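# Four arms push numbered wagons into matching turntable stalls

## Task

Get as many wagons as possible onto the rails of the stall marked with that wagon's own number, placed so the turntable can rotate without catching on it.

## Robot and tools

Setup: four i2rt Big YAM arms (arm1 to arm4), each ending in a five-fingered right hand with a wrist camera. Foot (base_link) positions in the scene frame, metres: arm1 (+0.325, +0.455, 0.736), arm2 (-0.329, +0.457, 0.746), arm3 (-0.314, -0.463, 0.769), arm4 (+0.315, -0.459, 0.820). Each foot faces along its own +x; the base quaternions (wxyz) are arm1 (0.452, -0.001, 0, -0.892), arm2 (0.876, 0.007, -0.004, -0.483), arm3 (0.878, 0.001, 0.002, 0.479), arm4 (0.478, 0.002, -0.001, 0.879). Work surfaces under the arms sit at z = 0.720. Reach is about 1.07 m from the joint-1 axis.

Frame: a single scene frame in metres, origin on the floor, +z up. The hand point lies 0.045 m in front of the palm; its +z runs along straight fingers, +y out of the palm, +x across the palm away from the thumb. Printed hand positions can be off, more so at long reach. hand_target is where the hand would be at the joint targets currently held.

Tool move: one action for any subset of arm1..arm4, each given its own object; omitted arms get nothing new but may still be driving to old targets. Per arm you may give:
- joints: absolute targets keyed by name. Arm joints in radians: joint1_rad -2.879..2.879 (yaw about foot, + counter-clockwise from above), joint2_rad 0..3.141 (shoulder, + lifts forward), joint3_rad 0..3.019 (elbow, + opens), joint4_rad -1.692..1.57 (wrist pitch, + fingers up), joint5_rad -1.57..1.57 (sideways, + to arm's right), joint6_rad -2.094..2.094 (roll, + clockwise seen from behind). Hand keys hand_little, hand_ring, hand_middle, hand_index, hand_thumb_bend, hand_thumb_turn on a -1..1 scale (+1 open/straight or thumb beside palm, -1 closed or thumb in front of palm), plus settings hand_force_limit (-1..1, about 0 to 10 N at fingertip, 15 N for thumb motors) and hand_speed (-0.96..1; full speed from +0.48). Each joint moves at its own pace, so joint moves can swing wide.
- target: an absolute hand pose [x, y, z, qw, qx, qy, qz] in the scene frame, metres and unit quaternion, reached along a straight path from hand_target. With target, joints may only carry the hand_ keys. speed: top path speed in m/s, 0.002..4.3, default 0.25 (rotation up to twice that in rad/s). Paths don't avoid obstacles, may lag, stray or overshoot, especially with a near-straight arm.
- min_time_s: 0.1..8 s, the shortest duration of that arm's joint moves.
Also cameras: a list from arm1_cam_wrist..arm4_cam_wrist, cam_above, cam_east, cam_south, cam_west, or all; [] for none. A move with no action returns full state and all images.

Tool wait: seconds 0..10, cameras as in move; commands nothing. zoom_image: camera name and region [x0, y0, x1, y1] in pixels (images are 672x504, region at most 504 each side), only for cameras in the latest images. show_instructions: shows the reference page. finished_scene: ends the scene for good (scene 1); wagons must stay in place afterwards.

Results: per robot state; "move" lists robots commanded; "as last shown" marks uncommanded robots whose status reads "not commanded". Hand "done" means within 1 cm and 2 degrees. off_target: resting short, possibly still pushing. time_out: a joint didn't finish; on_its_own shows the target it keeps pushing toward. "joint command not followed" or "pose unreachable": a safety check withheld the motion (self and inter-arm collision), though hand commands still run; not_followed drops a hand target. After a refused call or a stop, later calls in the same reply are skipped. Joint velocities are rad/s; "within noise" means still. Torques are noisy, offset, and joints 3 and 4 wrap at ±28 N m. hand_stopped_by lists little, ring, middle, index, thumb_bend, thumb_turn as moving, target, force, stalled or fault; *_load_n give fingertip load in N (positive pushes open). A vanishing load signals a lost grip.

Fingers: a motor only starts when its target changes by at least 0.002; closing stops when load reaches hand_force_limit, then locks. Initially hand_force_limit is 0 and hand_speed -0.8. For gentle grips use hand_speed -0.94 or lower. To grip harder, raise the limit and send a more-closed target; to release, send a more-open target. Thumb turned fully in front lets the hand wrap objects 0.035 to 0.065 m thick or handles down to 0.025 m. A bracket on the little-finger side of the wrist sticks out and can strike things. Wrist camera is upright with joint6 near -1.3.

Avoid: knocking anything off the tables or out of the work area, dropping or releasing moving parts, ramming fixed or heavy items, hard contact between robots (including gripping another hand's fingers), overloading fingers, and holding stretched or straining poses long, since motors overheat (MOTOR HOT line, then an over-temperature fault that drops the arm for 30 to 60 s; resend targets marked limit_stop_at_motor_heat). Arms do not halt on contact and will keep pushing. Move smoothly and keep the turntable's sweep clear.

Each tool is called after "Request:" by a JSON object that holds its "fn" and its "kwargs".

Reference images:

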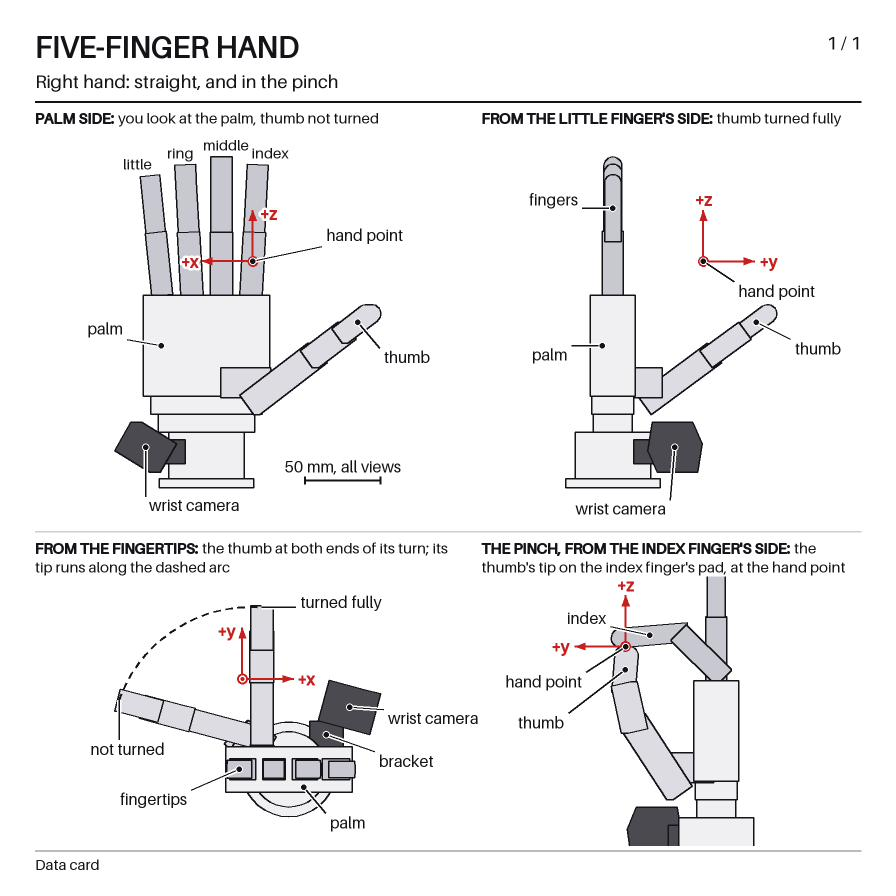

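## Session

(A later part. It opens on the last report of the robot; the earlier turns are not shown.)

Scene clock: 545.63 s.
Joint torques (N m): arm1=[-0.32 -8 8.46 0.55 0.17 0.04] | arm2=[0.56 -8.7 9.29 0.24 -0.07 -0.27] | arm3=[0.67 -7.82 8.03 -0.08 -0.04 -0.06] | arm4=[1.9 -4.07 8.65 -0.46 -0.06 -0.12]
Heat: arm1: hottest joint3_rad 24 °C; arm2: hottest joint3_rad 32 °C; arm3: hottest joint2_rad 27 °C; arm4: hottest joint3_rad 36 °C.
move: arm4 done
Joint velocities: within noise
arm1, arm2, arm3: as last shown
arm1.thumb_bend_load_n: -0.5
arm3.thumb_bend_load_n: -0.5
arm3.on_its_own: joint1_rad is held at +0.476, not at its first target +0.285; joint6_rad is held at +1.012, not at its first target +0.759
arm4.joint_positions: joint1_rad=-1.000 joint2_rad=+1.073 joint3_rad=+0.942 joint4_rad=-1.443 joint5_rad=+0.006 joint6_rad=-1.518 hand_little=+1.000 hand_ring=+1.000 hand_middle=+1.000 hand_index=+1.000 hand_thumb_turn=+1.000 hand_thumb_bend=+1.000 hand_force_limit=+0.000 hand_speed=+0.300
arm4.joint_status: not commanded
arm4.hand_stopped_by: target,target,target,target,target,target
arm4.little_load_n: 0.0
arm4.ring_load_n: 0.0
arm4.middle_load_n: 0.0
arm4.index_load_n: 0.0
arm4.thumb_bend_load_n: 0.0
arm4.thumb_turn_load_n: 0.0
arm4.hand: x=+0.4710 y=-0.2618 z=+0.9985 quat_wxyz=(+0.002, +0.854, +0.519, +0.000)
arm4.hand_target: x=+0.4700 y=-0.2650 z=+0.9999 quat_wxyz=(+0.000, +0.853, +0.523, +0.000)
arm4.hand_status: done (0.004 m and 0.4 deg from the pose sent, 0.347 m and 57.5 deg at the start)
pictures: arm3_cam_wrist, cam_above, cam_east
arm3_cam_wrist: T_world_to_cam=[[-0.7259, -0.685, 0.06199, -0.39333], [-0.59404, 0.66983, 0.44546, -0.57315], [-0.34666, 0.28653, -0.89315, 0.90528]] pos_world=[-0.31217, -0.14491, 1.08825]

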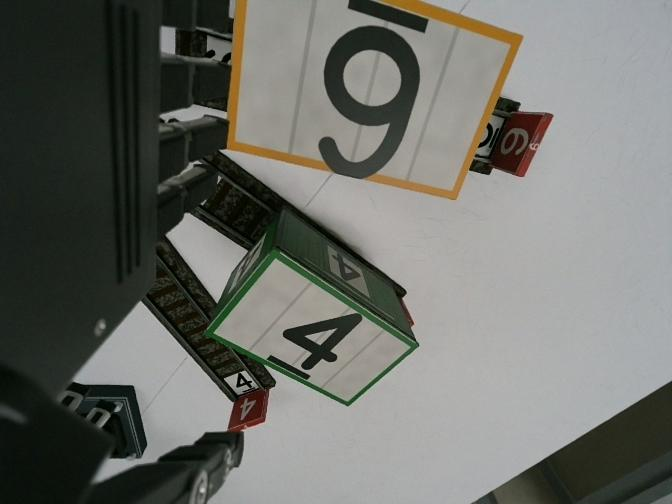

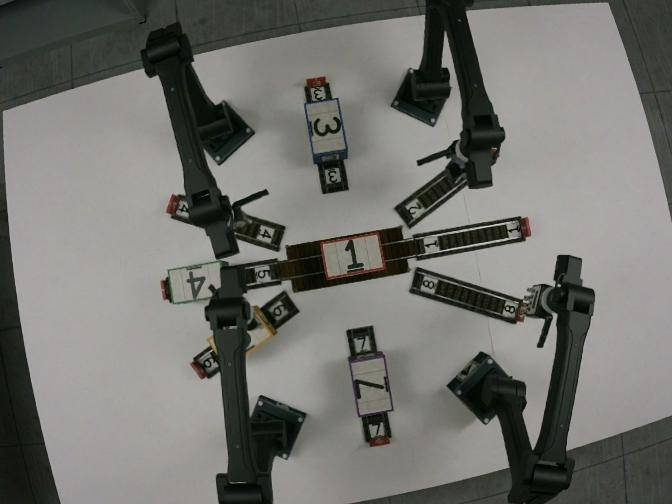

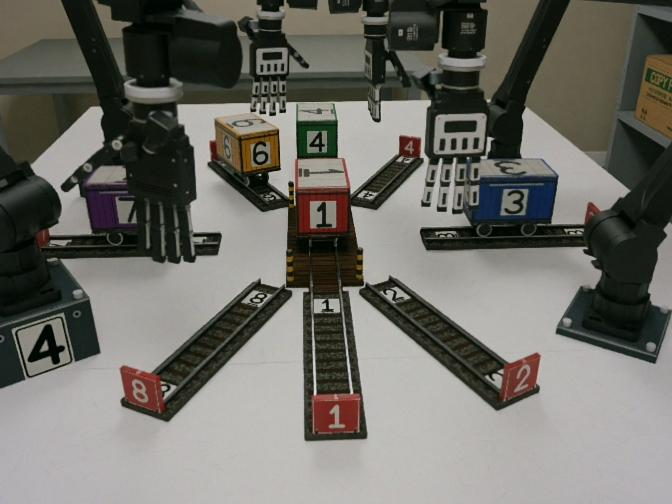

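Request:
{"fn": "move", "kwargs": {"arm4": {"target": [-0.068, -0.030, 0.99, 0, 0.7071, 0.7071, 0], "speed": 0.3}, "arm2": {"target": [-0.16, 0.27, 0.97, 0, 0, 1, 0], "speed": 0.15}, "cameras": ["arm4_cam_wrist", "cam_above"]}}

Scene clock: 551.70 s.
Joint torques (N m): arm1=[-0.32 -8.06 8.44 0.57 0.17 0.04] | arm2=[1.32 -6.89 9.33 -0.47 0.16 0.01] | arm3=[0.67 -7.82 8.03 -0.08 -0.04 -0.06] | arm4=[1.55 -13.92 12.94 -0.59 0.17 0.09]
Heat: arm1: hottest joint3_rad 24 °C; arm2: hottest joint3_rad 32 °C; arm3: hottest joint2_rad 26 °C; arm4: hottest joint3_rad 36 °C.
move: arm2 done; arm4 off_target
Joint velocities: within noise
arm1, arm3: as last shown
arm1.thumb_bend_load_n: 0.0
arm2.joint_positions: joint1_rad=-0.035 joint2_rad=+1.084 joint3_rad=+1.064 joint4_rad=-1.552 joint5_rad=+0.013 joint6_rad=+0.521 hand_little=+1.000 hand_ring=+1.000 hand_middle=+1.000 hand_index=+1.000 hand_thumb_turn=+1.000 hand_thumb_bend=+1.000 hand_force_limit=+0.000 hand_speed=+0.300
arm2.joint_status: not commanded
arm2.hand_stopped_by: target,target,target,target,target,target
arm2.little_load_n: 0.0
arm2.ring_load_n: 0.0
arm2.middle_load_n: 0.0
arm2.index_load_n: 0.0
arm2.thumb_bend_load_n: 0.0
arm2.thumb_turn_load_n: 0.0
arm2.hand: x=-0.1601 y=+0.2669 z=+0.9674 quat_wxyz=(-0.001, +0.004, -1.000, -0.001)
arm2.hand_target: x=-0.1600 y=+0.2700 z=+0.9699 quat_wxyz=(+0.000, +0.000, -1.000, +0.000)
arm2.hand_status: done (0.004 m and 0.5 deg from the pose sent, 0.135 m and 6.1 deg at the start)
arm3.little_load_n: 0.5
arm3.thumb_bend_load_n: 0.0
arm3.on_its_own: joint1_rad is held at +0.476, not at its first target +0.285; joint6_rad is held at +1.012, not at its first target +0.759
arm4.joint_positions: joint1_rad=+0.198 joint2_rad=+2.045 joint3_rad=+2.004 joint4_rad=-1.570 joint5_rad=-0.003 joint6_rad=-0.812 hand_little=+1.000 hand_ring=+1.000 hand_middle=+1.000 hand_index=+1.000 hand_thumb_turn=+1.000 hand_thumb_bend=+1.000 hand_force_limit=+0.000 hand_speed=+0.300
arm4.joint_status: not commanded
arm4.hand_stopped_by: target,target,target,target,target,target
arm4.little_load_n: 0.0
arm4.ring_load_n: 0.0
arm4.middle_load_n: 0.0
arm4.index_load_n: 0.0
arm4.thumb_bend_load_n: 0.0
arm4.thumb_turn_load_n: 0.0
arm4.hand: x=-0.0612 y=-0.0413 z=+0.9773 quat_wxyz=(+0.018, +0.702, +0.712, -0.002)
arm4.hand_target: x=-0.0674 y=-0.0305 z=+0.9901 quat_wxyz=(+0.000, +0.707, +0.707, +0.000)
arm4.hand_status: off_target (0.018 m and 2.2 deg from the pose sent, 0.587 m and 27.4 deg at the start)
arm4_cam_wrist: T_world_to_cam=[[0.9675, 0.25033, 0.0357, 0.03435], [0.19365, -0.8243, 0.53201, -0.54417], [0.16261, -0.50781, -0.84599, 0.93204]] pos_world=[-0.07942, 0.01614, 1.07677]

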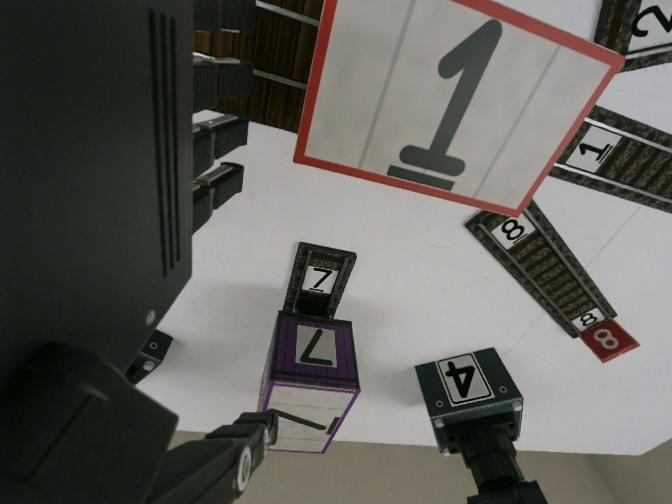

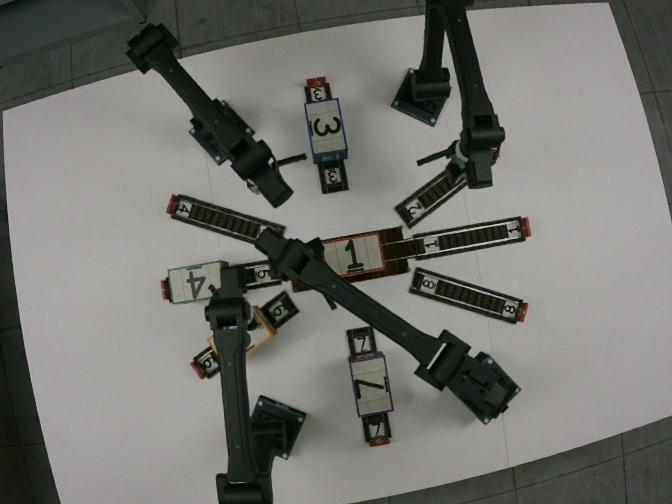

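Request:
{"fn": "move", "kwargs": {"arm4": {"target": [-0.062, -0.022, 0.886, 0, 0.7071, 0.7071, 0], "speed": 0.15}, "arm3": {"target": [-0.50, 0.03, 1.0, 0, 0.7071, -0.7071, 0], "speed": 0.25}, "cameras": ["arm4_cam_wrist", "cam_south", "arm3_cam_wrist"]}}

Scene clock: 555.70 s.
Joint torques (N m): arm1=[-0.32 -8 8.46 0.57 0.17 0.04] | arm2=[0.91 -6.71 9.26 -0.42 0.16 0.02] | arm3=[0.56 -11.11 11.21 -0.55 0.09 0.11] | arm4=[1.67 -13.86 8.68 0.09 0.19 -0.09]
Heat: arm1: hottest joint3_rad 24 °C; arm2: hottest joint3_rad 32 °C; arm3: hottest joint2_rad 26 °C; arm4: hottest joint3_rad 36 °C.
move: arm3 off_target; arm4 done
Joint velocities: within noise
arm1, arm2: as last shown
arm2.hand: x=-0.1600 y=+0.2669 z=+0.9674 quat_wxyz=(-0.001, +0.004, -1.000, -0.001)
arm3.joint_positions: joint1_rad=+0.844 joint2_rad=+1.579 joint3_rad=+1.525 joint4_rad=-1.534 joint5_rad=+0.000 joint6_rad=+1.825 hand_little=+1.000 hand_ring=+1.000 hand_middle=+1.000 hand_index=+1.000 hand_thumb_turn=+1.000 hand_thumb_bend=+1.000 hand_force_limit=+0.000 hand_speed=+0.300
arm3.joint_status: not commanded
arm3.hand_stopped_by: target,target,target,target,target,target
arm3.little_load_n: 0.0
arm3.ring_load_n: 0.0
arm3.middle_load_n: 0.0
arm3.index_load_n: 0.0
arm3.thumb_bend_load_n: 0.0
arm3.thumb_turn_load_n: 0.0
arm3.hand: x=-0.4992 y=+0.0199 z=+0.9889 quat_wxyz=(+0.006, +0.713, -0.701, +0.006)
arm3.hand_target: x=-0.5000 y=+0.0296 z=+1.0000 quat_wxyz=(+0.000, +0.707, -0.707, +0.000)
arm3.hand_status: off_target (0.015 m and 1.4 deg from the pose sent, 0.203 m and 26.6 deg at the start)
arm4.joint_positions: joint1_rad=+0.184 joint2_rad=+2.086 joint3_rad=+1.855 joint4_rad=-1.339 joint5_rad=-0.003 joint6_rad=-0.812 hand_little=+1.000 hand_ring=+1.000 hand_middle=+1.000 hand_index=+1.000 hand_thumb_turn=+1.000 hand_thumb_bend=+1.000 hand_force_limit=+0.000 hand_speed=+0.300
arm4.joint_status: not commanded
arm4.hand_stopped_by: target,target,target,target,target,target
arm4.little_load_n: 0.0
arm4.ring_load_n: 0.0
arm4.middle_load_n: 0.0
arm4.index_load_n: 0.0
arm4.thumb_bend_load_n: 0.0
arm4.thumb_turn_load_n: 0.0
arm4.hand: x=-0.0649 y=-0.0261 z=+0.8934 quat_wxyz=(-0.003, +0.707, +0.707, -0.001)
arm4.hand_target: x=-0.0620 y=-0.0221 z=+0.8861 quat_wxyz=(+0.000, +0.707, +0.707, +0.000)
arm4.hand_status: done (0.009 m and 0.3 deg from the pose sent, 0.093 m and 2.2 deg at the start)
pictures: arm3_cam_wrist, arm4_cam_wrist, cam_south
arm3_cam_wrist: T_world_to_cam=[[-0.95134, -0.30502, 0.04362, -0.52193], [-0.25609, 0.86144, 0.43857, -0.5741], [-0.17135, 0.40606, -0.89764, 0.90658]] pos_world=[-0.48822, -0.03278, 1.08832]
arm4_cam_wrist: T_world_to_cam=[[0.97157, 0.23629, 0.01502, 0.0555], [0.19713, -0.84244, 0.50144, -0.45918], [0.13114, -0.48422, -0.86506, 0.88499]] pos_world=[-0.07946, 0.02859, 0.99499]

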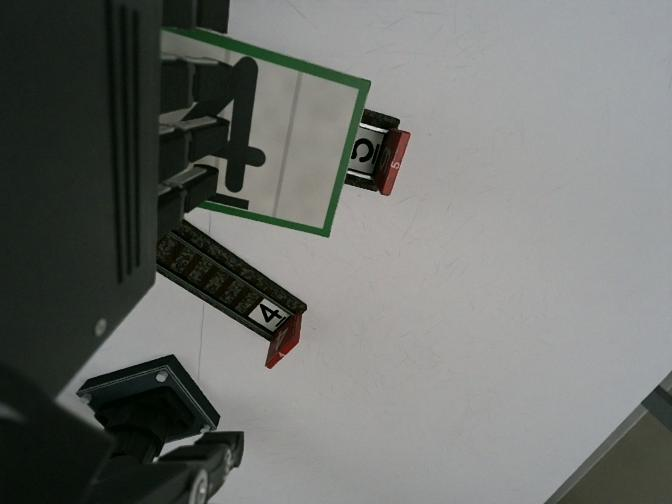

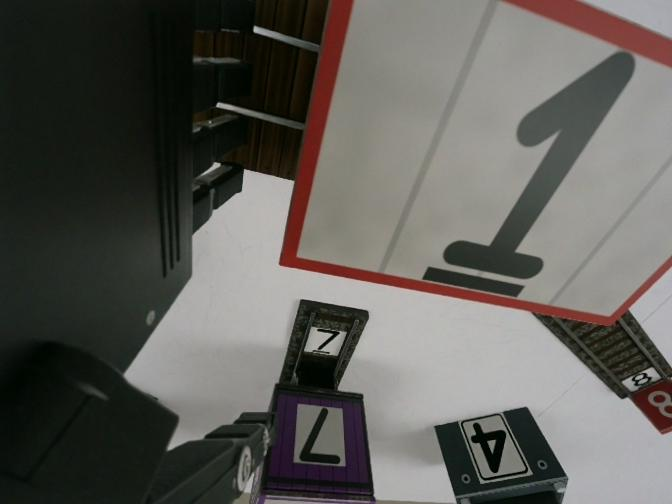

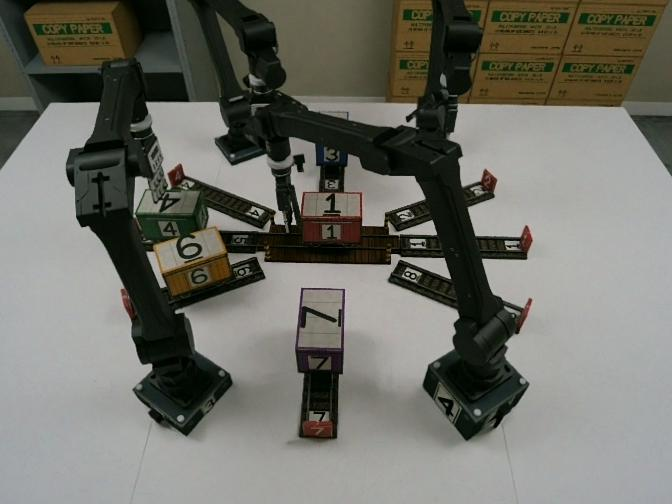

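Request:
{"fn": "move", "kwargs": {"arm4": {"target": [0.13, -0.022, 0.878, 0, 0.7071, 0.7071, 0], "speed": 0.08}, "cameras": ["arm4_cam_wrist", "cam_south", "cam_east"]}}

Scene clock: 559.57 s.
Joint torques (N m): arm1=[-0.38 -8 8.44 0.58 0.17 0.04] | arm2=[1.03 -6.71 9.28 -0.42 0.15 0.03] | arm3=[0.56 -11.11 11.22 -0.55 0.09 0.1] | arm4=[1.85 -12.98 7.66 0.09 0.15 -0.12]
Heat: arm1: hottest joint3_rad 24 °C; arm2: hottest joint3_rad 32 °C; arm3: hottest joint2_rad 26 °C; arm4: hottest joint3_rad 36 °C.
move: arm4 done
Joint velocities: within noise
arm1, arm2, arm3: as last shown
arm1.ring_load_n: -0.5
arm4.joint_positions: joint1_rad=-0.089 joint2_rad=+1.841 joint3_rad=+1.404 joint4_rad=-1.160 joint5_rad=-0.001 joint6_rad=-1.077 hand_little=+1.000 hand_ring=+1.000 hand_middle=+1.000 hand_index=+1.000 hand_thumb_turn=+1.000 hand_thumb_bend=+1.000 hand_force_limit=+0.000 hand_speed=+0.300
arm4.joint_status: not commanded
arm4.hand_stopped_by: target,target,target,target,target,target
arm4.little_load_n: 0.0
arm4.ring_load_n: 0.0
arm4.middle_load_n: 0.0
arm4.index_load_n: 0.0
arm4.thumb_bend_load_n: 0.0
arm4.thumb_turn_load_n: 0.0
arm4.hand: x=+0.1289 y=-0.0243 z=+0.8709 quat_wxyz=(+0.011, +0.710, +0.704, -0.004)
arm4.hand_target: x=+0.1299 y=-0.0220 z=+0.8780 quat_wxyz=(+0.000, +0.707, +0.707, +0.000)
arm4.hand_status: done (0.008 m and 1.4 deg from the pose sent, 0.195 m and 0.3 deg at the start)
pictures: arm4_cam_wrist, cam_east, cam_south
arm4_cam_wrist: T_world_to_cam=[[0.97307, 0.22926, 0.0239, -0.14101], [0.18323, -0.83223, 0.52327, -0.50153], [0.13986, -0.5048, -0.85183, 0.82782]] pos_world=[0.11332, 0.03283, 0.97097]

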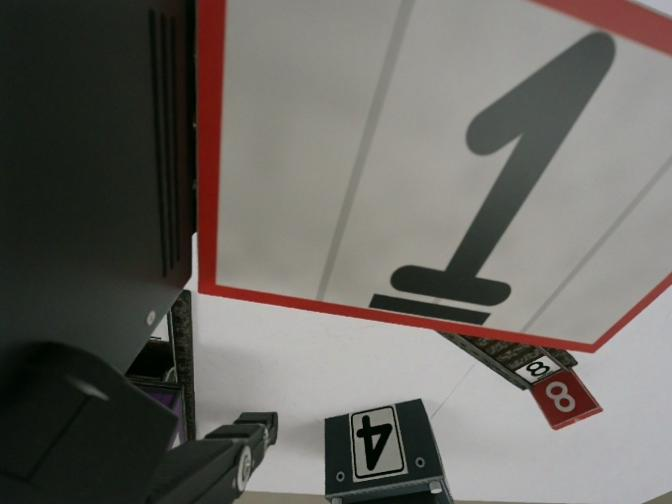

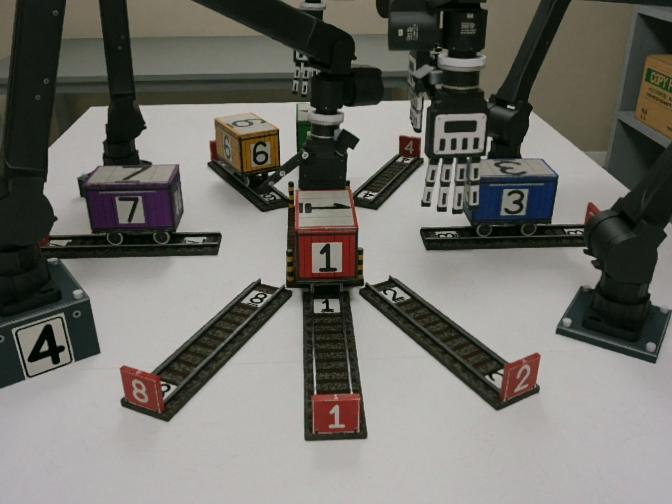

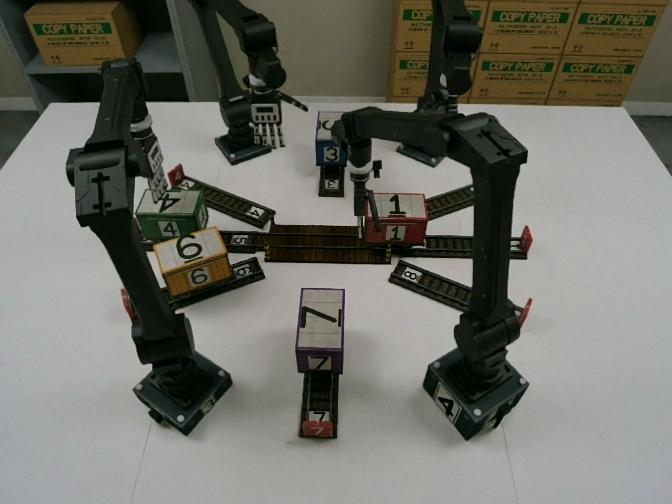

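Request:
{"fn": "move", "kwargs": {"arm4": {"target": [0.309, -0.024, 0.882, 0, 0.7071, 0.7071, 0], "speed": 0.08}, "cameras": ["arm4_cam_wrist", "cam_above", "cam_east"]}}

Scene clock: 563.10 s.
Joint torques (N m): arm1=[-0.38 -8.06 8.46 0.58 0.17 0.04] | arm2=[1.26 -6.65 9.31 -0.39 0.16 0.02] | arm3=[0.5 -11.11 11.21 -0.57 0.09 0.09] | arm4=[2.02 -11.11 7.57 0.1 0.13 -0.14]
Heat: arm1: hottest joint3_rad 24 °C; arm2: hottest joint3_rad 32 °C; arm3: hottest joint3_rad 27 °C; arm4: hottest joint3_rad 36 °C.
move: arm4 done
Joint velocities: within noise
arm1.joint_positions: joint1_rad=+0.551 joint2_rad=+1.090 joint3_rad=+1.158 joint4_rad=-1.625 joint5_rad=-0.004 joint6_rad=-1.666 hand_little=+1.000 hand_ring=+1.000 hand_middle=+1.000 hand_index=+1.000 hand_thumb_turn=-1.000 hand_thumb_bend=+1.000 hand_force_limit=+0.000 hand_speed=+0.300
arm1.joint_status: not commanded
arm1.hand_stopped_by: target,target,target,target,target,target
arm1.little_load_n: 0.0
arm1.ring_load_n: 0.0
arm1.middle_load_n: 0.0
arm1.index_load_n: 0.0
arm1.thumb_bend_load_n: 0.0
arm1.thumb_turn_load_n: 0.0
arm1.hand: x=+0.2409 y=+0.1943 z=+0.9913 quat_wxyz=(+0.004, +0.712, -0.703, +0.005)
arm1.hand_target: x=+0.2401 y=+0.1999 z=+0.9900 quat_wxyz=(+0.000, +0.707, -0.707, +0.000)
arm1.hand_status: not commanded
arm2, arm3: as last shown
arm3.middle_load_n: -0.5
arm4.joint_positions: joint1_rad=-0.430 joint2_rad=+1.699 joint3_rad=+1.220 joint4_rad=-1.118 joint5_rad=+0.001 joint6_rad=-1.418 hand_little=+1.000 hand_ring=+1.000 hand_middle=+1.000 hand_index=+1.000 hand_thumb_turn=+1.000 hand_thumb_bend=+1.000 hand_force_limit=+0.000 hand_speed=+0.300
arm4.joint_status: not commanded
arm4.hand_stopped_by: target,target,target,target,target,target
arm4.little_load_n: 0.0
arm4.ring_load_n: 0.0
arm4.middle_load_n: 0.0
arm4.index_load_n: 0.0
arm4.thumb_bend_load_n: 0.0
arm4.thumb_turn_load_n: 0.0
arm4.hand: x=+0.3081 y=-0.0259 z=+0.8758 quat_wxyz=(+0.009, +0.710, +0.704, -0.007)
arm4.hand_target: x=+0.3091 y=-0.0239 z=+0.8820 quat_wxyz=(+0.000, +0.707, +0.707, +0.000)
arm4.hand_status: done (0.007 m and 1.4 deg from the pose sent, 0.180 m and 1.4 deg at the start)
arm4_cam_wrist: T_world_to_cam=[[0.97337, 0.22861, 0.01683, -0.30903], [0.18623, -0.83144, 0.52347, -0.53932], [0.13366, -0.5064, -0.85188, 0.80804]] pos_world=[0.29324, 0.03143, 0.97587]

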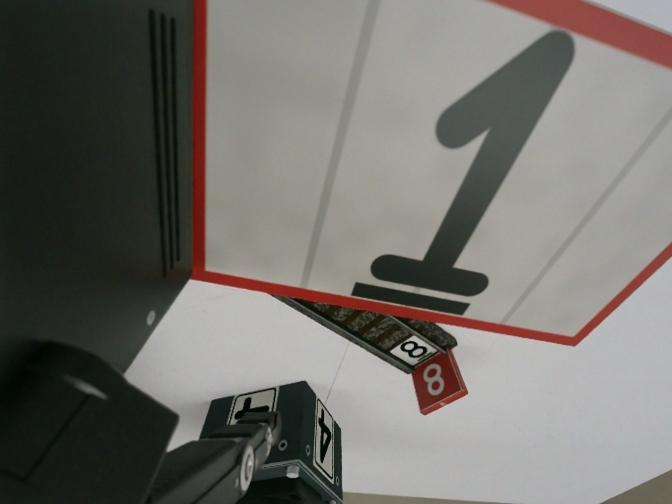

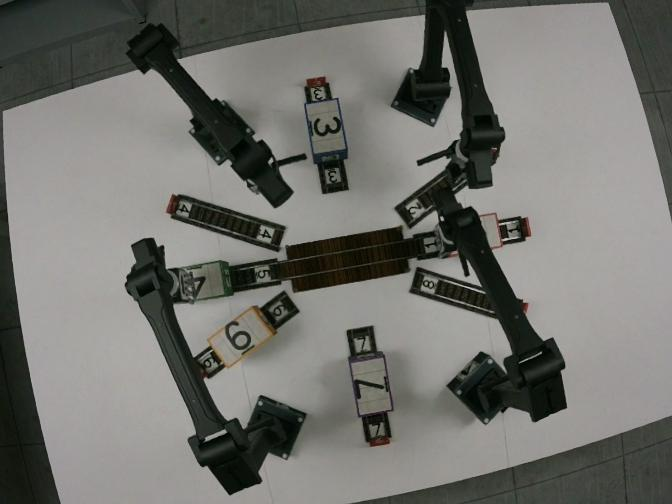

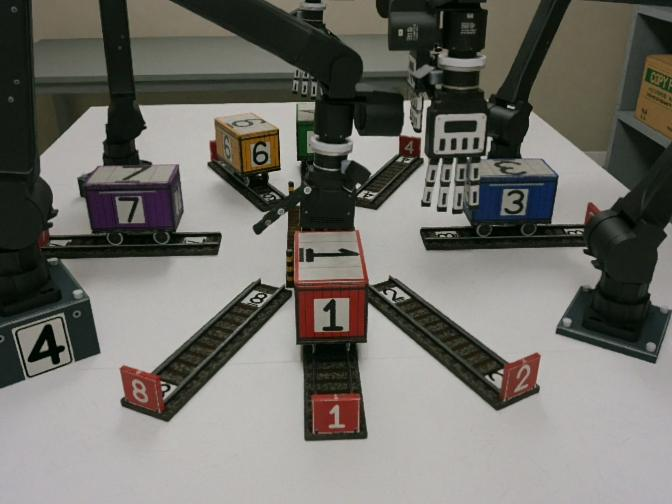

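Request:
{"fn": "move", "kwargs": {"arm4": {"target": [0.280, -0.026, 0.886, 0, 0.7071, 0.7071, 0], "speed": 0.12}, "arm3": {"target": [-0.608, 0.032, 0.99, 0, 0.72537, -0.68835, 0], "speed": 0.2}}}

Request:
{"fn": "move", "kwargs": {"arm4": {"target": [0.280, -0.03, 0.99, 0, 0.7071, 0.7071, 0], "speed": 0.25}, "cameras": ["arm3_cam_wrist", "cam_above"]}}

Scene clock: 568.23 s.
Joint torques (N m): arm1=[-0.32 -8 8.46 0.57 0.17 0.04] | arm2=[1.08 -6.83 9.26 -0.36 0.14 0.02] | arm3=[0.32 -12.69 11.21 -0.54 0.07 0.1] | arm4=[2.32 -11.11 8.66 -0.39 0.09 0.07]
Heat: arm1: hottest joint3_rad 24 °C; arm2: hottest joint3_rad 32 °C; arm3: hottest joint3_rad 27 °C; arm4: hottest joint3_rad 35 °C.
move: arm3 off_target; arm4 off_target
Joint velocities: within noise
arm1, arm2: as last shown
arm3.joint_positions: joint1_rad=+1.042 joint2_rad=+1.694 joint3_rad=+1.643 joint4_rad=-1.537 joint5_rad=+0.001 joint6_rad=+1.967 hand_little=+1.000 hand_ring=+1.000 hand_middle=+1.000 hand_index=+1.000 hand_thumb_turn=+1.000 hand_thumb_bend=+1.000 hand_force_limit=+0.000 hand_speed=+0.300
arm3.joint_status: not commanded
arm3.hand_stopped_by: target,target,target,target,target,target
arm3.little_load_n: 0.0
arm3.ring_load_n: 0.0
arm3.middle_load_n: 0.0
arm3.index_load_n: 0.0
arm3.thumb_bend_load_n: 0.0
arm3.thumb_turn_load_n: 0.0
arm3.hand: x=-0.6068 y=+0.0214 z=+0.9795 quat_wxyz=(+0.004, +0.732, -0.681, +0.007)
arm3.hand_target: x=-0.6079 y=+0.0316 z=+0.9900 quat_wxyz=(+0.000, +0.725, -0.688, +0.000)
arm3.hand_status: off_target (0.015 m and 1.5 deg from the pose sent, 0.110 m and 2.3 deg at the start)
arm4.joint_positions: joint1_rad=-0.373 joint2_rad=+1.699 joint3_rad=+1.220 joint4_rad=-1.118 joint5_rad=+0.001 joint6_rad=-1.376 hand_little=+1.000 hand_ring=+1.000 hand_middle=+1.000 hand_index=+1.000 hand_thumb_turn=+1.000 hand_thumb_bend=+1.000 hand_force_limit=+0.000 hand_speed=+0.300
arm4.joint_status: not commanded
arm4.hand_stopped_by: target,target,target,target,target,target
arm4.little_load_n: 0.0
arm4.ring_load_n: 0.0
arm4.middle_load_n: 0.0
arm4.index_load_n: 0.0
arm4.thumb_bend_load_n: 0.0
arm4.thumb_turn_load_n: 0.0
arm4.hand: x=+0.2821 y=-0.0295 z=+0.8759 quat_wxyz=(+0.009, +0.705, +0.710, -0.007)
arm4.hand_target: x=+0.2800 y=-0.0260 z=+0.8860 quat_wxyz=(+0.000, +0.707, +0.707, +0.000)
arm4.hand_status: off_target (0.011 m and 1.3 deg from the pose sent, 0.030 m and 1.4 deg at the start)
pictures: none

Scene clock: 569.33 s.
Joint torques (N m): arm1=[-0.32 -8 8.44 0.57 0.17 0.04] | arm2=[1.14 -6.59 9.25 -0.42 0.15 0] | arm3=[0.32 -12.63 11.21 -0.54 0.07 0.1] | arm4=[2.43 -8.7 11.17 -0.5 0.11 0.08]
Heat: arm1: hottest joint3_rad 24 °C; arm2: hottest joint3_rad 32 °C; arm3: hottest joint3_rad 27 °C; arm4: hottest joint3_rad 36 °C.
move: arm4 off_target
Joint velocities: within noise
arm1, arm2, arm3: as last shown
arm1.thumb_turn_load_n: -0.5
arm2.thumb_bend_load_n: -0.5
arm3.joint_positions: joint1_rad=+1.042 joint2_rad=+1.694 joint3_rad=+1.643 joint4_rad=-1.537 joint5_rad=+0.001 joint6_rad=+1.968 hand_little=+1.000 hand_ring=+1.000 hand_middle=+1.000 hand_index=+1.000 hand_thumb_turn=+1.000 hand_thumb_bend=+1.000 hand_force_limit=+0.000 hand_speed=+0.300
arm3.hand: x=-0.6068 y=+0.0215 z=+0.9795 quat_wxyz=(+0.004, +0.732, -0.681, +0.007)
arm4.joint_positions: joint1_rad=-0.373 joint2_rad=+1.581 joint3_rad=+1.366 joint4_rad=-1.378 joint5_rad=+0.001 joint6_rad=-1.374 hand_little=+1.000 hand_ring=+1.000 hand_middle=+1.000 hand_index=+1.000 hand_thumb_turn=+1.000 hand_thumb_bend=+1.000 hand_force_limit=+0.000 hand_speed=+0.300
arm4.joint_status: not commanded
arm4.hand_stopped_by: target,target,target,target,target,target
arm4.little_load_n: 0.0
arm4.ring_load_n: 0.0
arm4.middle_load_n: 0.0
arm4.index_load_n: 0.0
arm4.thumb_bend_load_n: 0.0
arm4.thumb_turn_load_n: 0.0
arm4.hand: x=+0.2840 y=-0.0384 z=+0.9813 quat_wxyz=(+0.008, +0.705, +0.709, -0.006)
arm4.hand_target: x=+0.2800 y=-0.0303 z=+0.9900 quat_wxyz=(+0.000, +0.707, +0.707, +0.000)
arm4.hand_status: off_target (0.013 m and 1.1 deg from the pose sent, 0.114 m and 1.4 deg at the start)
arm3_cam_wrist: T_world_to_cam=[[-0.93327, -0.35687, 0.04071, -0.6085], [-0.30423, 0.84562, 0.4386, -0.62772], [-0.19095, 0.39694, -0.89776, 0.86742]] pos_world=[-0.59323, -0.03066, 1.07882]

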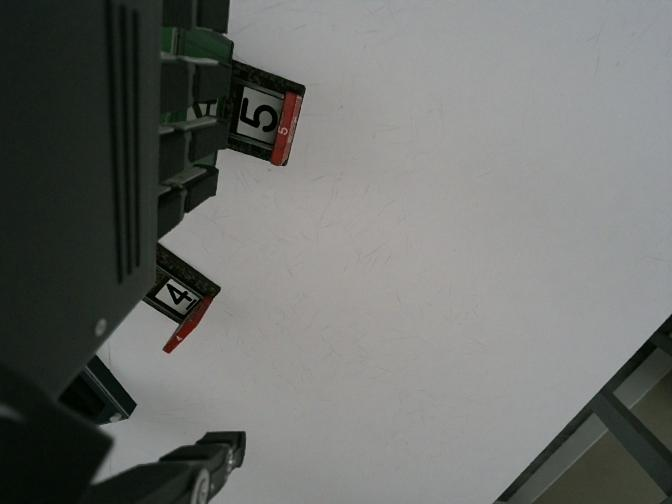

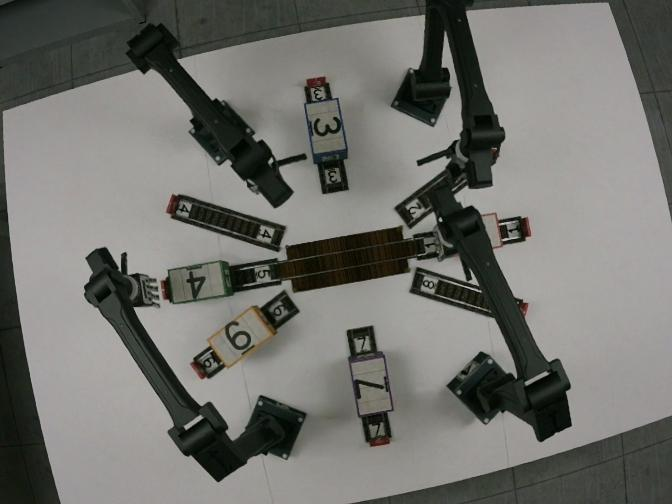

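Request:
{"fn": "move", "kwargs": {"arm4": {"target": [0.45, -0.25, 0.99, 0, 0.8526, 0.5225, 0], "speed": 0.3}, "arm3": {"target": [-0.608, 0.038, 0.884, 0, 0.72537, -0.68835, 0], "speed": 0.15}, "cameras": ["arm3_cam_wrist", "cam_south", "cam_west"]}}

Scene clock: 572.97 s.
Joint torques (N m): arm1=[-0.32 -8 8.43 0.55 0.17 0.04] | arm2=[1.03 -6.77 9.29 -0.42 0.15 0.02] | arm3=[-0.15 -12.98 7.8 0.51 0.09 0.04] | arm4=[2.67 -3.25 8.66 -0.4 0 -0.13]
Heat: arm1: hottest joint3_rad 24 °C; arm2: hottest joint3_rad 32 °C; arm3: hottest joint3_rad 27 °C; arm4: hottest joint3_rad 36 °C.
move: arm3 done; arm4 done
Joint velocities: within noise
arm1, arm2: as last shown
arm1.thumb_turn_load_n: 0.0
arm2.thumb_bend_load_n: 0.0
arm3.joint_positions: joint1_rad=+1.041 joint2_rad=+1.751 joint3_rad=+1.478 joint4_rad=-1.301 joint5_rad=+0.001 joint6_rad=+1.968 hand_little=+1.000 hand_ring=+1.000 hand_middle=+1.000 hand_index=+1.000 hand_thumb_turn=+1.000 hand_thumb_bend=+1.000 hand_force_limit=+0.000 hand_speed=+0.300
arm3.joint_status: not commanded
arm3.hand_stopped_by: target,target,target,target,target,target
arm3.little_load_n: 0.0
arm3.ring_load_n: 0.0
arm3.middle_load_n: 0.0
arm3.index_load_n: 0.0
arm3.thumb_bend_load_n: 0.0
arm3.thumb_turn_load_n: 0.0
arm3.hand: x=-0.6118 y=+0.0311 z=+0.8898 quat_wxyz=(+0.002, +0.732, -0.681, +0.000)
arm3.hand_target: x=-0.6078 y=+0.0378 z=+0.8840 quat_wxyz=(+0.000, +0.725, -0.688, +0.000)
arm3.hand_status: done (0.010 m and 1.1 deg from the pose sent, 0.097 m and 1.5 deg at the start)
arm4.joint_positions: joint1_rad=-0.922 joint2_rad=+1.085 joint3_rad=+0.930 joint4_rad=-1.411 joint5_rad=+0.005 joint6_rad=-1.431 hand_little=+1.000 hand_ring=+1.000 hand_middle=+1.000 hand_index=+1.000 hand_thumb_turn=+1.000 hand_thumb_bend=+1.000 hand_force_limit=+0.000 hand_speed=+0.300
arm4.joint_status: not commanded
arm4.hand_stopped_by: target,target,target,target,target,target
arm4.little_load_n: 0.0
arm4.ring_load_n: 0.0
arm4.middle_load_n: 0.0
arm4.index_load_n: 0.0
arm4.thumb_bend_load_n: 0.0
arm4.thumb_turn_load_n: 0.0
arm4.hand: x=+0.4520 y=-0.2487 z=+0.9905 quat_wxyz=(-0.002, +0.857, +0.516, +0.003)
arm4.hand_target: x=+0.4501 y=-0.2500 z=+0.9900 quat_wxyz=(+0.000, +0.853, +0.522, +0.000)
arm4.hand_status: done (0.002 m and 1.0 deg from the pose sent, 0.269 m and 27.3 deg at the start)
arm3_cam_wrist: T_world_to_cam=[[-0.93314, -0.35703, 0.04221, -0.60724], [-0.30104, 0.84012, 0.45119, -0.60715], [-0.19655, 0.40831, -0.89143, 0.77276]] pos_world=[-0.59752, -0.02226, 0.98843]

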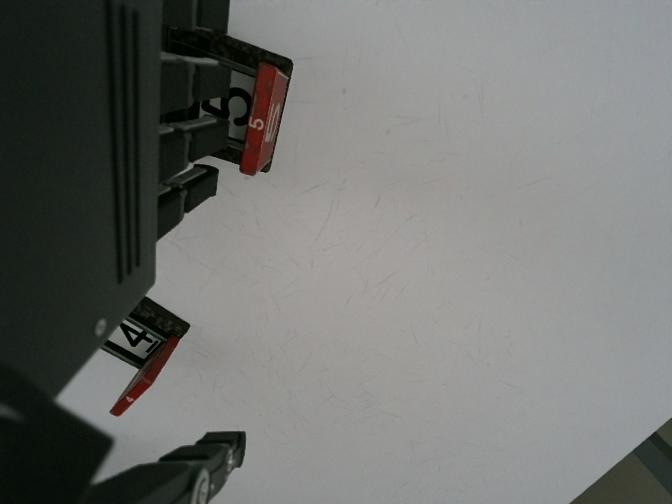

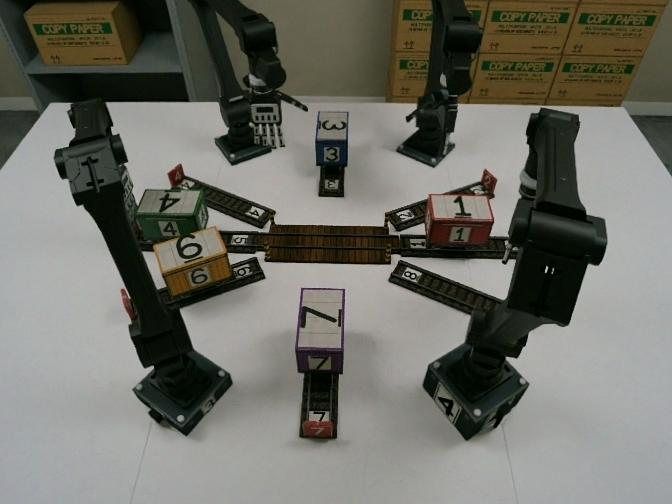

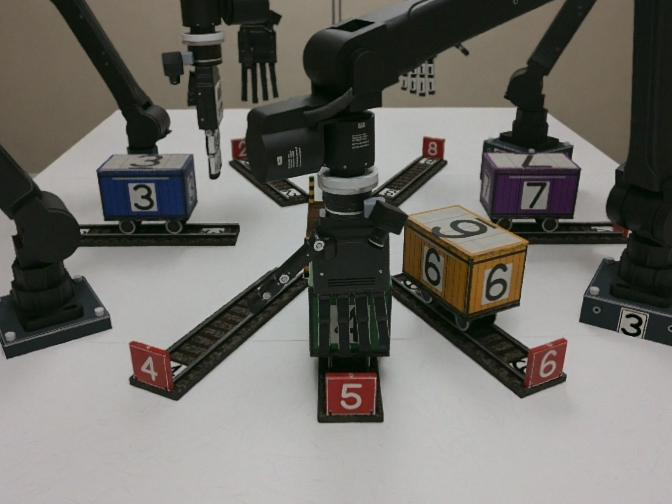

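Request:
{"fn": "zoom_image", "kwargs": {"camera": "cam_south", "region": [244, 222, 284, 252]}}

Request:
{"fn": "zoom_image", "kwargs": {"camera": "cam_south", "region": [376, 222, 416, 264]}}

Scaled by 12.600 from the camera's image (finer frame: 960x720).

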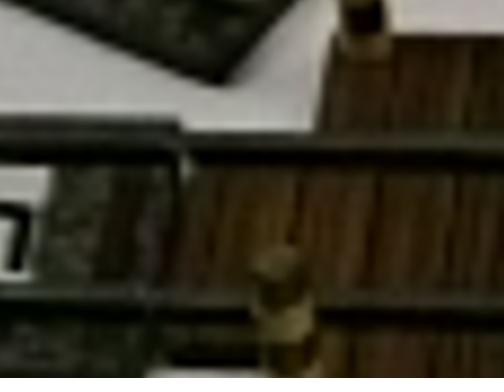

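Scaled by 12.000 from the camera's image (finer frame: 960x720).

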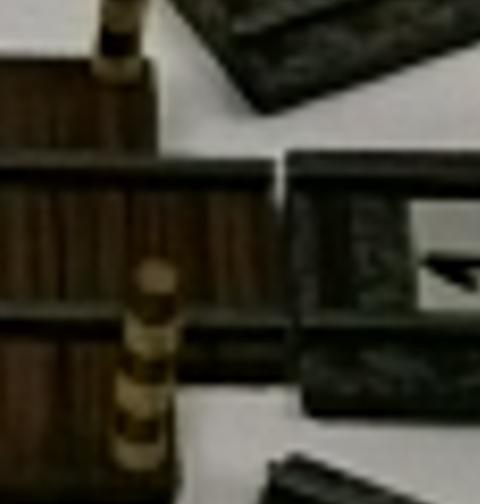

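Request:
{"fn": "wait", "kwargs": {"seconds": 0.1, "cameras": ["cam_above"]}}

Request:
{"fn": "zoom_image", "kwargs": {"camera": "cam_above", "region": [262, 245, 312, 285]}}

Request:
{"fn": "zoom_image", "kwargs": {"camera": "cam_above", "region": [390, 220, 440, 260]}}

Scene clock: 575.07 s.
Joint torques (N m): arm1=[-0.32 -8 8.44 0.57 0.17 0.04] | arm2=[1.08 -6.89 9.25 -0.43 0.13 0.02] | arm3=[-0.15 -13.04 7.82 0.51 0.08 0.04] | arm4=[2.67 -3.55 8.69 -0.43 0.02 -0.12]
Heat: arm1: hottest joint3_rad 24 °C; arm2: hottest joint3_rad 31 °C; arm3: hottest joint3_rad 27 °C; arm4: hottest joint3_rad 36 °C.
Joint velocities: within noise
arm1.joint_positions: joint1_rad=+0.551 joint2_rad=+1.090 joint3_rad=+1.158 joint4_rad=-1.625 joint5_rad=-0.004 joint6_rad=-1.666 hand_little=+1.000 hand_ring=+1.000 hand_middle=+1.000 hand_index=+1.000 hand_thumb_turn=-1.000 hand_thumb_bend=+1.000 hand_force_limit=+0.000 hand_speed=+0.300
arm1.joint_status: not commanded
arm1.hand_stopped_by: target,target,target,target,target,target
arm1.little_load_n: 0.0
arm1.ring_load_n: 0.0
arm1.middle_load_n: 0.0
arm1.index_load_n: 0.0
arm1.thumb_bend_load_n: 0.0
arm1.thumb_turn_load_n: 0.0
arm1.hand: x=+0.2409 y=+0.1943 z=+0.9913 quat_wxyz=(+0.004, +0.712, -0.703, +0.005)
arm1.hand_target: x=+0.2401 y=+0.1999 z=+0.9900 quat_wxyz=(+0.000, +0.707, -0.707, +0.000)
arm1.hand_status: not commanded
arm2.joint_positions: joint1_rad=-0.035 joint2_rad=+1.084 joint3_rad=+1.064 joint4_rad=-1.552 joint5_rad=+0.013 joint6_rad=+0.521 hand_little=+1.000 hand_ring=+1.000 hand_middle=+1.000 hand_index=+1.000 hand_thumb_turn=+1.000 hand_thumb_bend=+1.000 hand_force_limit=+0.000 hand_speed=+0.300
arm2.joint_status: not commanded
arm2.hand_stopped_by: target,target,target,target,target,target
arm2.little_load_n: 0.0
arm2.ring_load_n: 0.0
arm2.middle_load_n: 0.0
arm2.index_load_n: 0.0
arm2.thumb_bend_load_n: 0.0
arm2.thumb_turn_load_n: 0.0
arm2.hand: x=-0.1600 y=+0.2669 z=+0.9674 quat_wxyz=(-0.001, +0.004, -1.000, -0.001)
arm2.hand_target: x=-0.1600 y=+0.2700 z=+0.9699 quat_wxyz=(+0.000, +0.000, -1.000, +0.000)
arm2.hand_status: not commanded
arm3.joint_positions: joint1_rad=+1.041 joint2_rad=+1.751 joint3_rad=+1.478 joint4_rad=-1.301 joint5_rad=+0.001 joint6_rad=+1.968 hand_little=+1.000 hand_ring=+1.000 hand_middle=+1.000 hand_index=+1.000 hand_thumb_turn=+1.000 hand_thumb_bend=+1.000 hand_force_limit=+0.000 hand_speed=+0.300
arm3.joint_status: not commanded
arm3.hand_stopped_by: target,target,target,target,target,target
arm3.little_load_n: 0.0
arm3.ring_load_n: 0.0
arm3.middle_load_n: 0.0
arm3.index_load_n: 0.0
arm3.thumb_bend_load_n: 0.0
arm3.thumb_turn_load_n: 0.0
arm3.hand: x=-0.6118 y=+0.0311 z=+0.8898 quat_wxyz=(+0.002, +0.732, -0.681, +0.000)
arm3.hand_target: x=-0.6078 y=+0.0378 z=+0.8840 quat_wxyz=(+0.000, +0.725, -0.688, +0.000)
arm3.hand_status: done (0.010 m and 1.1 deg from the pose sent, 0.097 m and 1.5 deg at the start)
arm4.joint_positions: joint1_rad=-0.922 joint2_rad=+1.085 joint3_rad=+0.930 joint4_rad=-1.411 joint5_rad=+0.005 joint6_rad=-1.431 hand_little=+1.000 hand_ring=+1.000 hand_middle=+1.000 hand_index=+1.000 hand_thumb_turn=+1.000 hand_thumb_bend=+1.000 hand_force_limit=+0.000 hand_speed=+0.300
arm4.joint_status: not commanded
arm4.hand_stopped_by: target,target,target,target,target,target
arm4.little_load_n: 0.0
arm4.ring_load_n: 0.0
arm4.middle_load_n: 0.0
arm4.index_load_n: 0.0
arm4.thumb_bend_load_n: -0.5
arm4.thumb_turn_load_n: 0.0
arm4.hand: x=+0.4520 y=-0.2487 z=+0.9905 quat_wxyz=(-0.002, +0.857, +0.516, +0.003)
arm4.hand_target: x=+0.4501 y=-0.2500 z=+0.9900 quat_wxyz=(+0.000, +0.853, +0.522, +0.000)
arm4.hand_status: done (0.002 m and 1.0 deg from the pose sent, 0.269 m and 27.3 deg at the start)
wait: 0.10 s; at rest from the start

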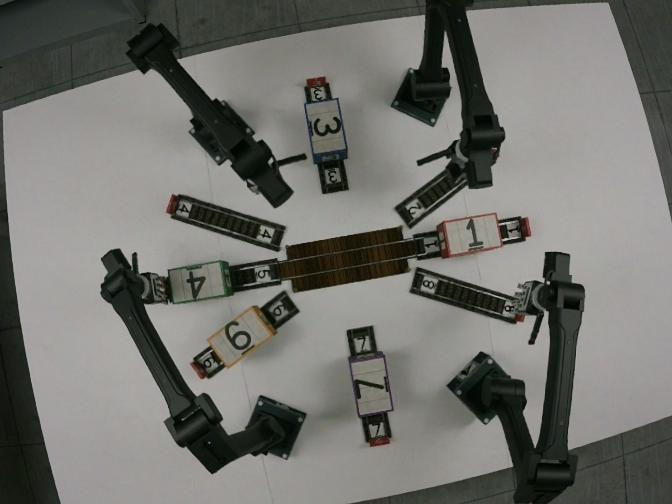

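Scaled by 10.080 from the camera's image (finer frame: 960x720).

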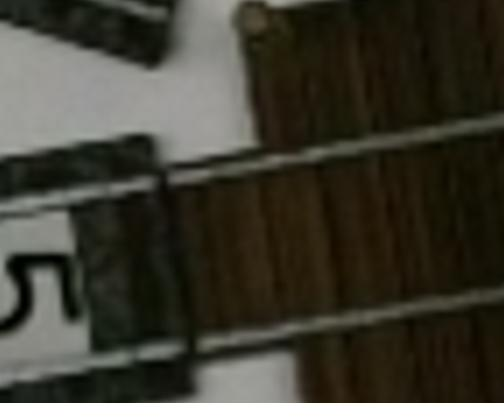

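Scaled by 10.080 from the camera's image (finer frame: 960x720).

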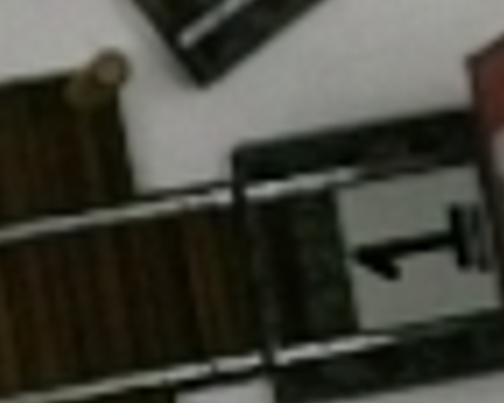

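Request:
{"fn": "move", "kwargs": {"arm3": {"target": [-0.385, 0.037, 0.880, 0, 0.72537, -0.68835, 0], "speed": 0.08}, "cameras": ["cam_above", "cam_west"]}}

Scene clock: 579.97 s.
Joint torques (N m): arm1=[-0.38 -8.06 8.46 0.57 0.17 0.04] | arm2=[1.08 -6.77 9.33 -0.36 0.16 0.02] | arm3=[0.26 -13.51 7.25 0.44 0.04 -0.23] | arm4=[2.61 -3.19 8.64 -0.35 0.03 -0.12]
Heat: arm1: hottest joint3_rad 24 °C; arm2: hottest joint3_rad 31 °C; arm3: hottest joint2_rad 27 °C; arm4: hottest joint3_rad 36 °C.
move: arm3 done
Joint velocities: within noise
arm1, arm2, arm4: as last shown
arm2.little_load_n: 0.5
arm3.joint_positions: joint1_rad=+0.600 joint2_rad=+1.644 joint3_rad=+1.296 joint4_rad=-1.248 joint5_rad=+0.002 joint6_rad=+1.558 hand_little=+1.000 hand_ring=+1.000 hand_middle=+1.000 hand_index=+1.000 hand_thumb_turn=+1.000 hand_thumb_bend=+1.000 hand_force_limit=+0.000 hand_speed=+0.300
arm3.joint_status: not commanded
arm3.hand_stopped_by: target,target,target,target,target,target
arm3.little_load_n: 0.0
arm3.ring_load_n: 0.0
arm3.middle_load_n: 0.0
arm3.index_load_n: 0.0
arm3.thumb_bend_load_n: -0.5
arm3.thumb_turn_load_n: 0.0
arm3.hand: x=-0.3870 y=+0.0350 z=+0.8733 quat_wxyz=(+0.010, +0.721, -0.693, +0.009)
arm3.hand_target: x=-0.3851 y=+0.0369 z=+0.8800 quat_wxyz=(+0.000, +0.725, -0.688, +0.000)
arm3.hand_status: done (0.007 m and 1.6 deg from the pose sent, 0.227 m and 1.1 deg at the start)

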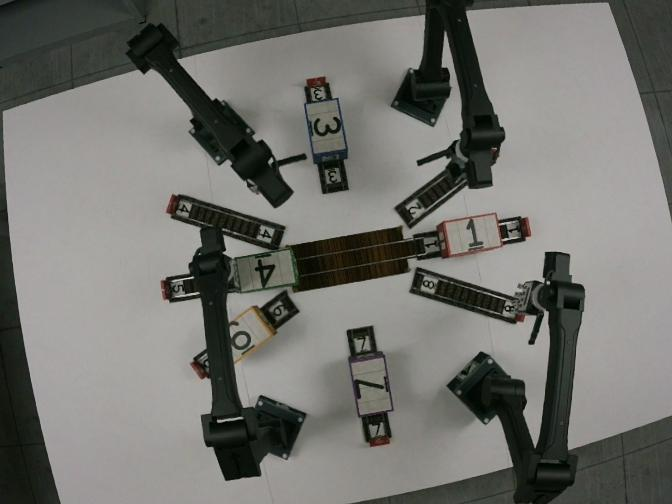

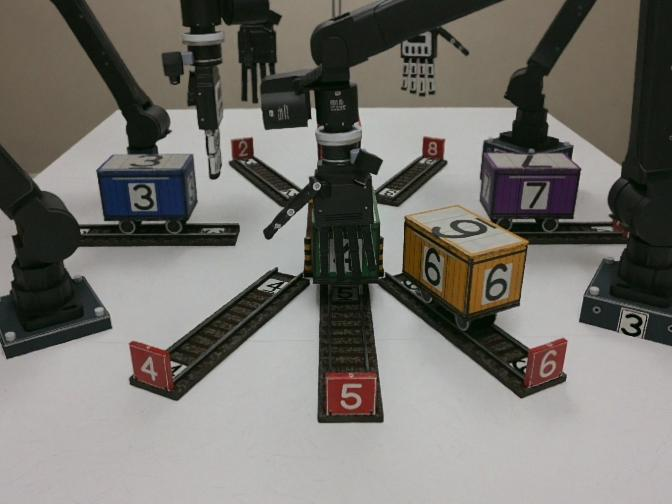

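Request:
{"fn": "move", "kwargs": {"arm3": {"target": [-0.150, 0.037, 0.884, 0, 0.72537, -0.68835, 0], "speed": 0.08}, "cameras": ["cam_above", "cam_west"]}}

Request:
{"fn": "zoom_image", "kwargs": {"camera": "cam_above", "region": [262, 205, 438, 305]}}

Scene clock: 584.47 s.
Joint torques (N m): arm1=[-0.32 -8.06 8.44 0.57 0.17 0.04] | arm2=[1.14 -6.83 9.35 -0.42 0.15 0.02] | arm3=[0.32 -12.1 10.69 -0.58 0.02 -0.22] | arm4=[2.61 -3.25 8.65 -0.43 0.02 -0.13]
Heat: arm1: hottest joint3_rad 24 °C; arm2: hottest joint3_rad 31 °C; arm3: hottest joint2_rad 27 °C; arm4: hottest joint3_rad 36 °C.
move: arm3 off_target
Joint velocities: within noise
arm1, arm2, arm4: as last shown
arm2.little_load_n: 0.0
arm3.joint_positions: joint1_rad=+0.133 joint2_rad=+1.730 joint3_rad=+1.425 joint4_rad=-1.270 joint5_rad=+0.002 joint6_rad=+1.091 hand_little=+1.000 hand_ring=+1.000 hand_middle=+1.000 hand_index=+1.000 hand_thumb_turn=+1.000 hand_thumb_bend=+1.000 hand_force_limit=+0.000 hand_speed=+0.300
arm3.joint_status: not commanded
arm3.hand_stopped_by: target,target,target,target,target,target
arm3.little_load_n: 0.0
arm3.ring_load_n: 0.0
arm3.middle_load_n: 0.0
arm3.index_load_n: 0.0
arm3.thumb_bend_load_n: 0.0
arm3.thumb_turn_load_n: 0.0
arm3.hand: x=-0.1565 y=+0.0290 z=+0.8791 quat_wxyz=(+0.003, +0.721, -0.693, +0.000)
arm3.hand_target: x=-0.1501 y=+0.0367 z=+0.8840 quat_wxyz=(+0.000, +0.725, -0.688, +0.000)
arm3.hand_status: off_target (0.011 m and 0.8 deg from the pose sent, 0.237 m and 1.6 deg at the start)
arm4.little_load_n: -0.5
arm4.thumb_bend_load_n: 0.0

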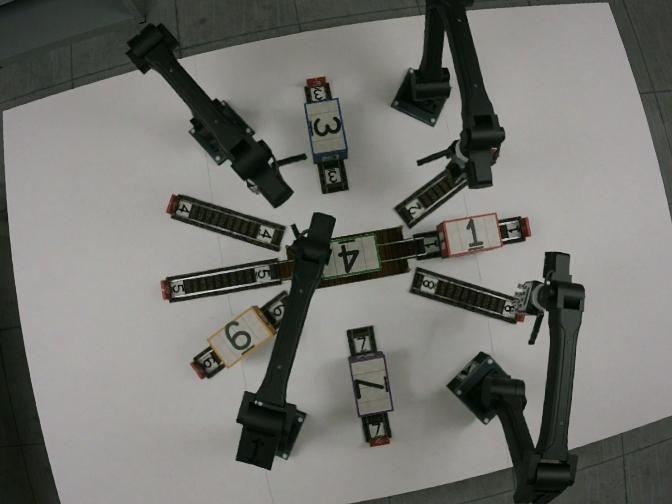

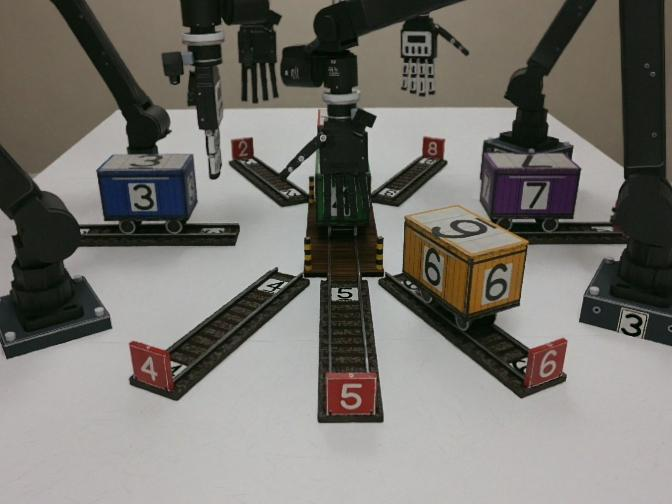

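Scaled by 2.864 from the camera's image (finer frame: 960x720).

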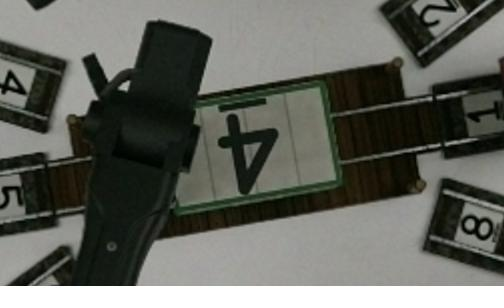

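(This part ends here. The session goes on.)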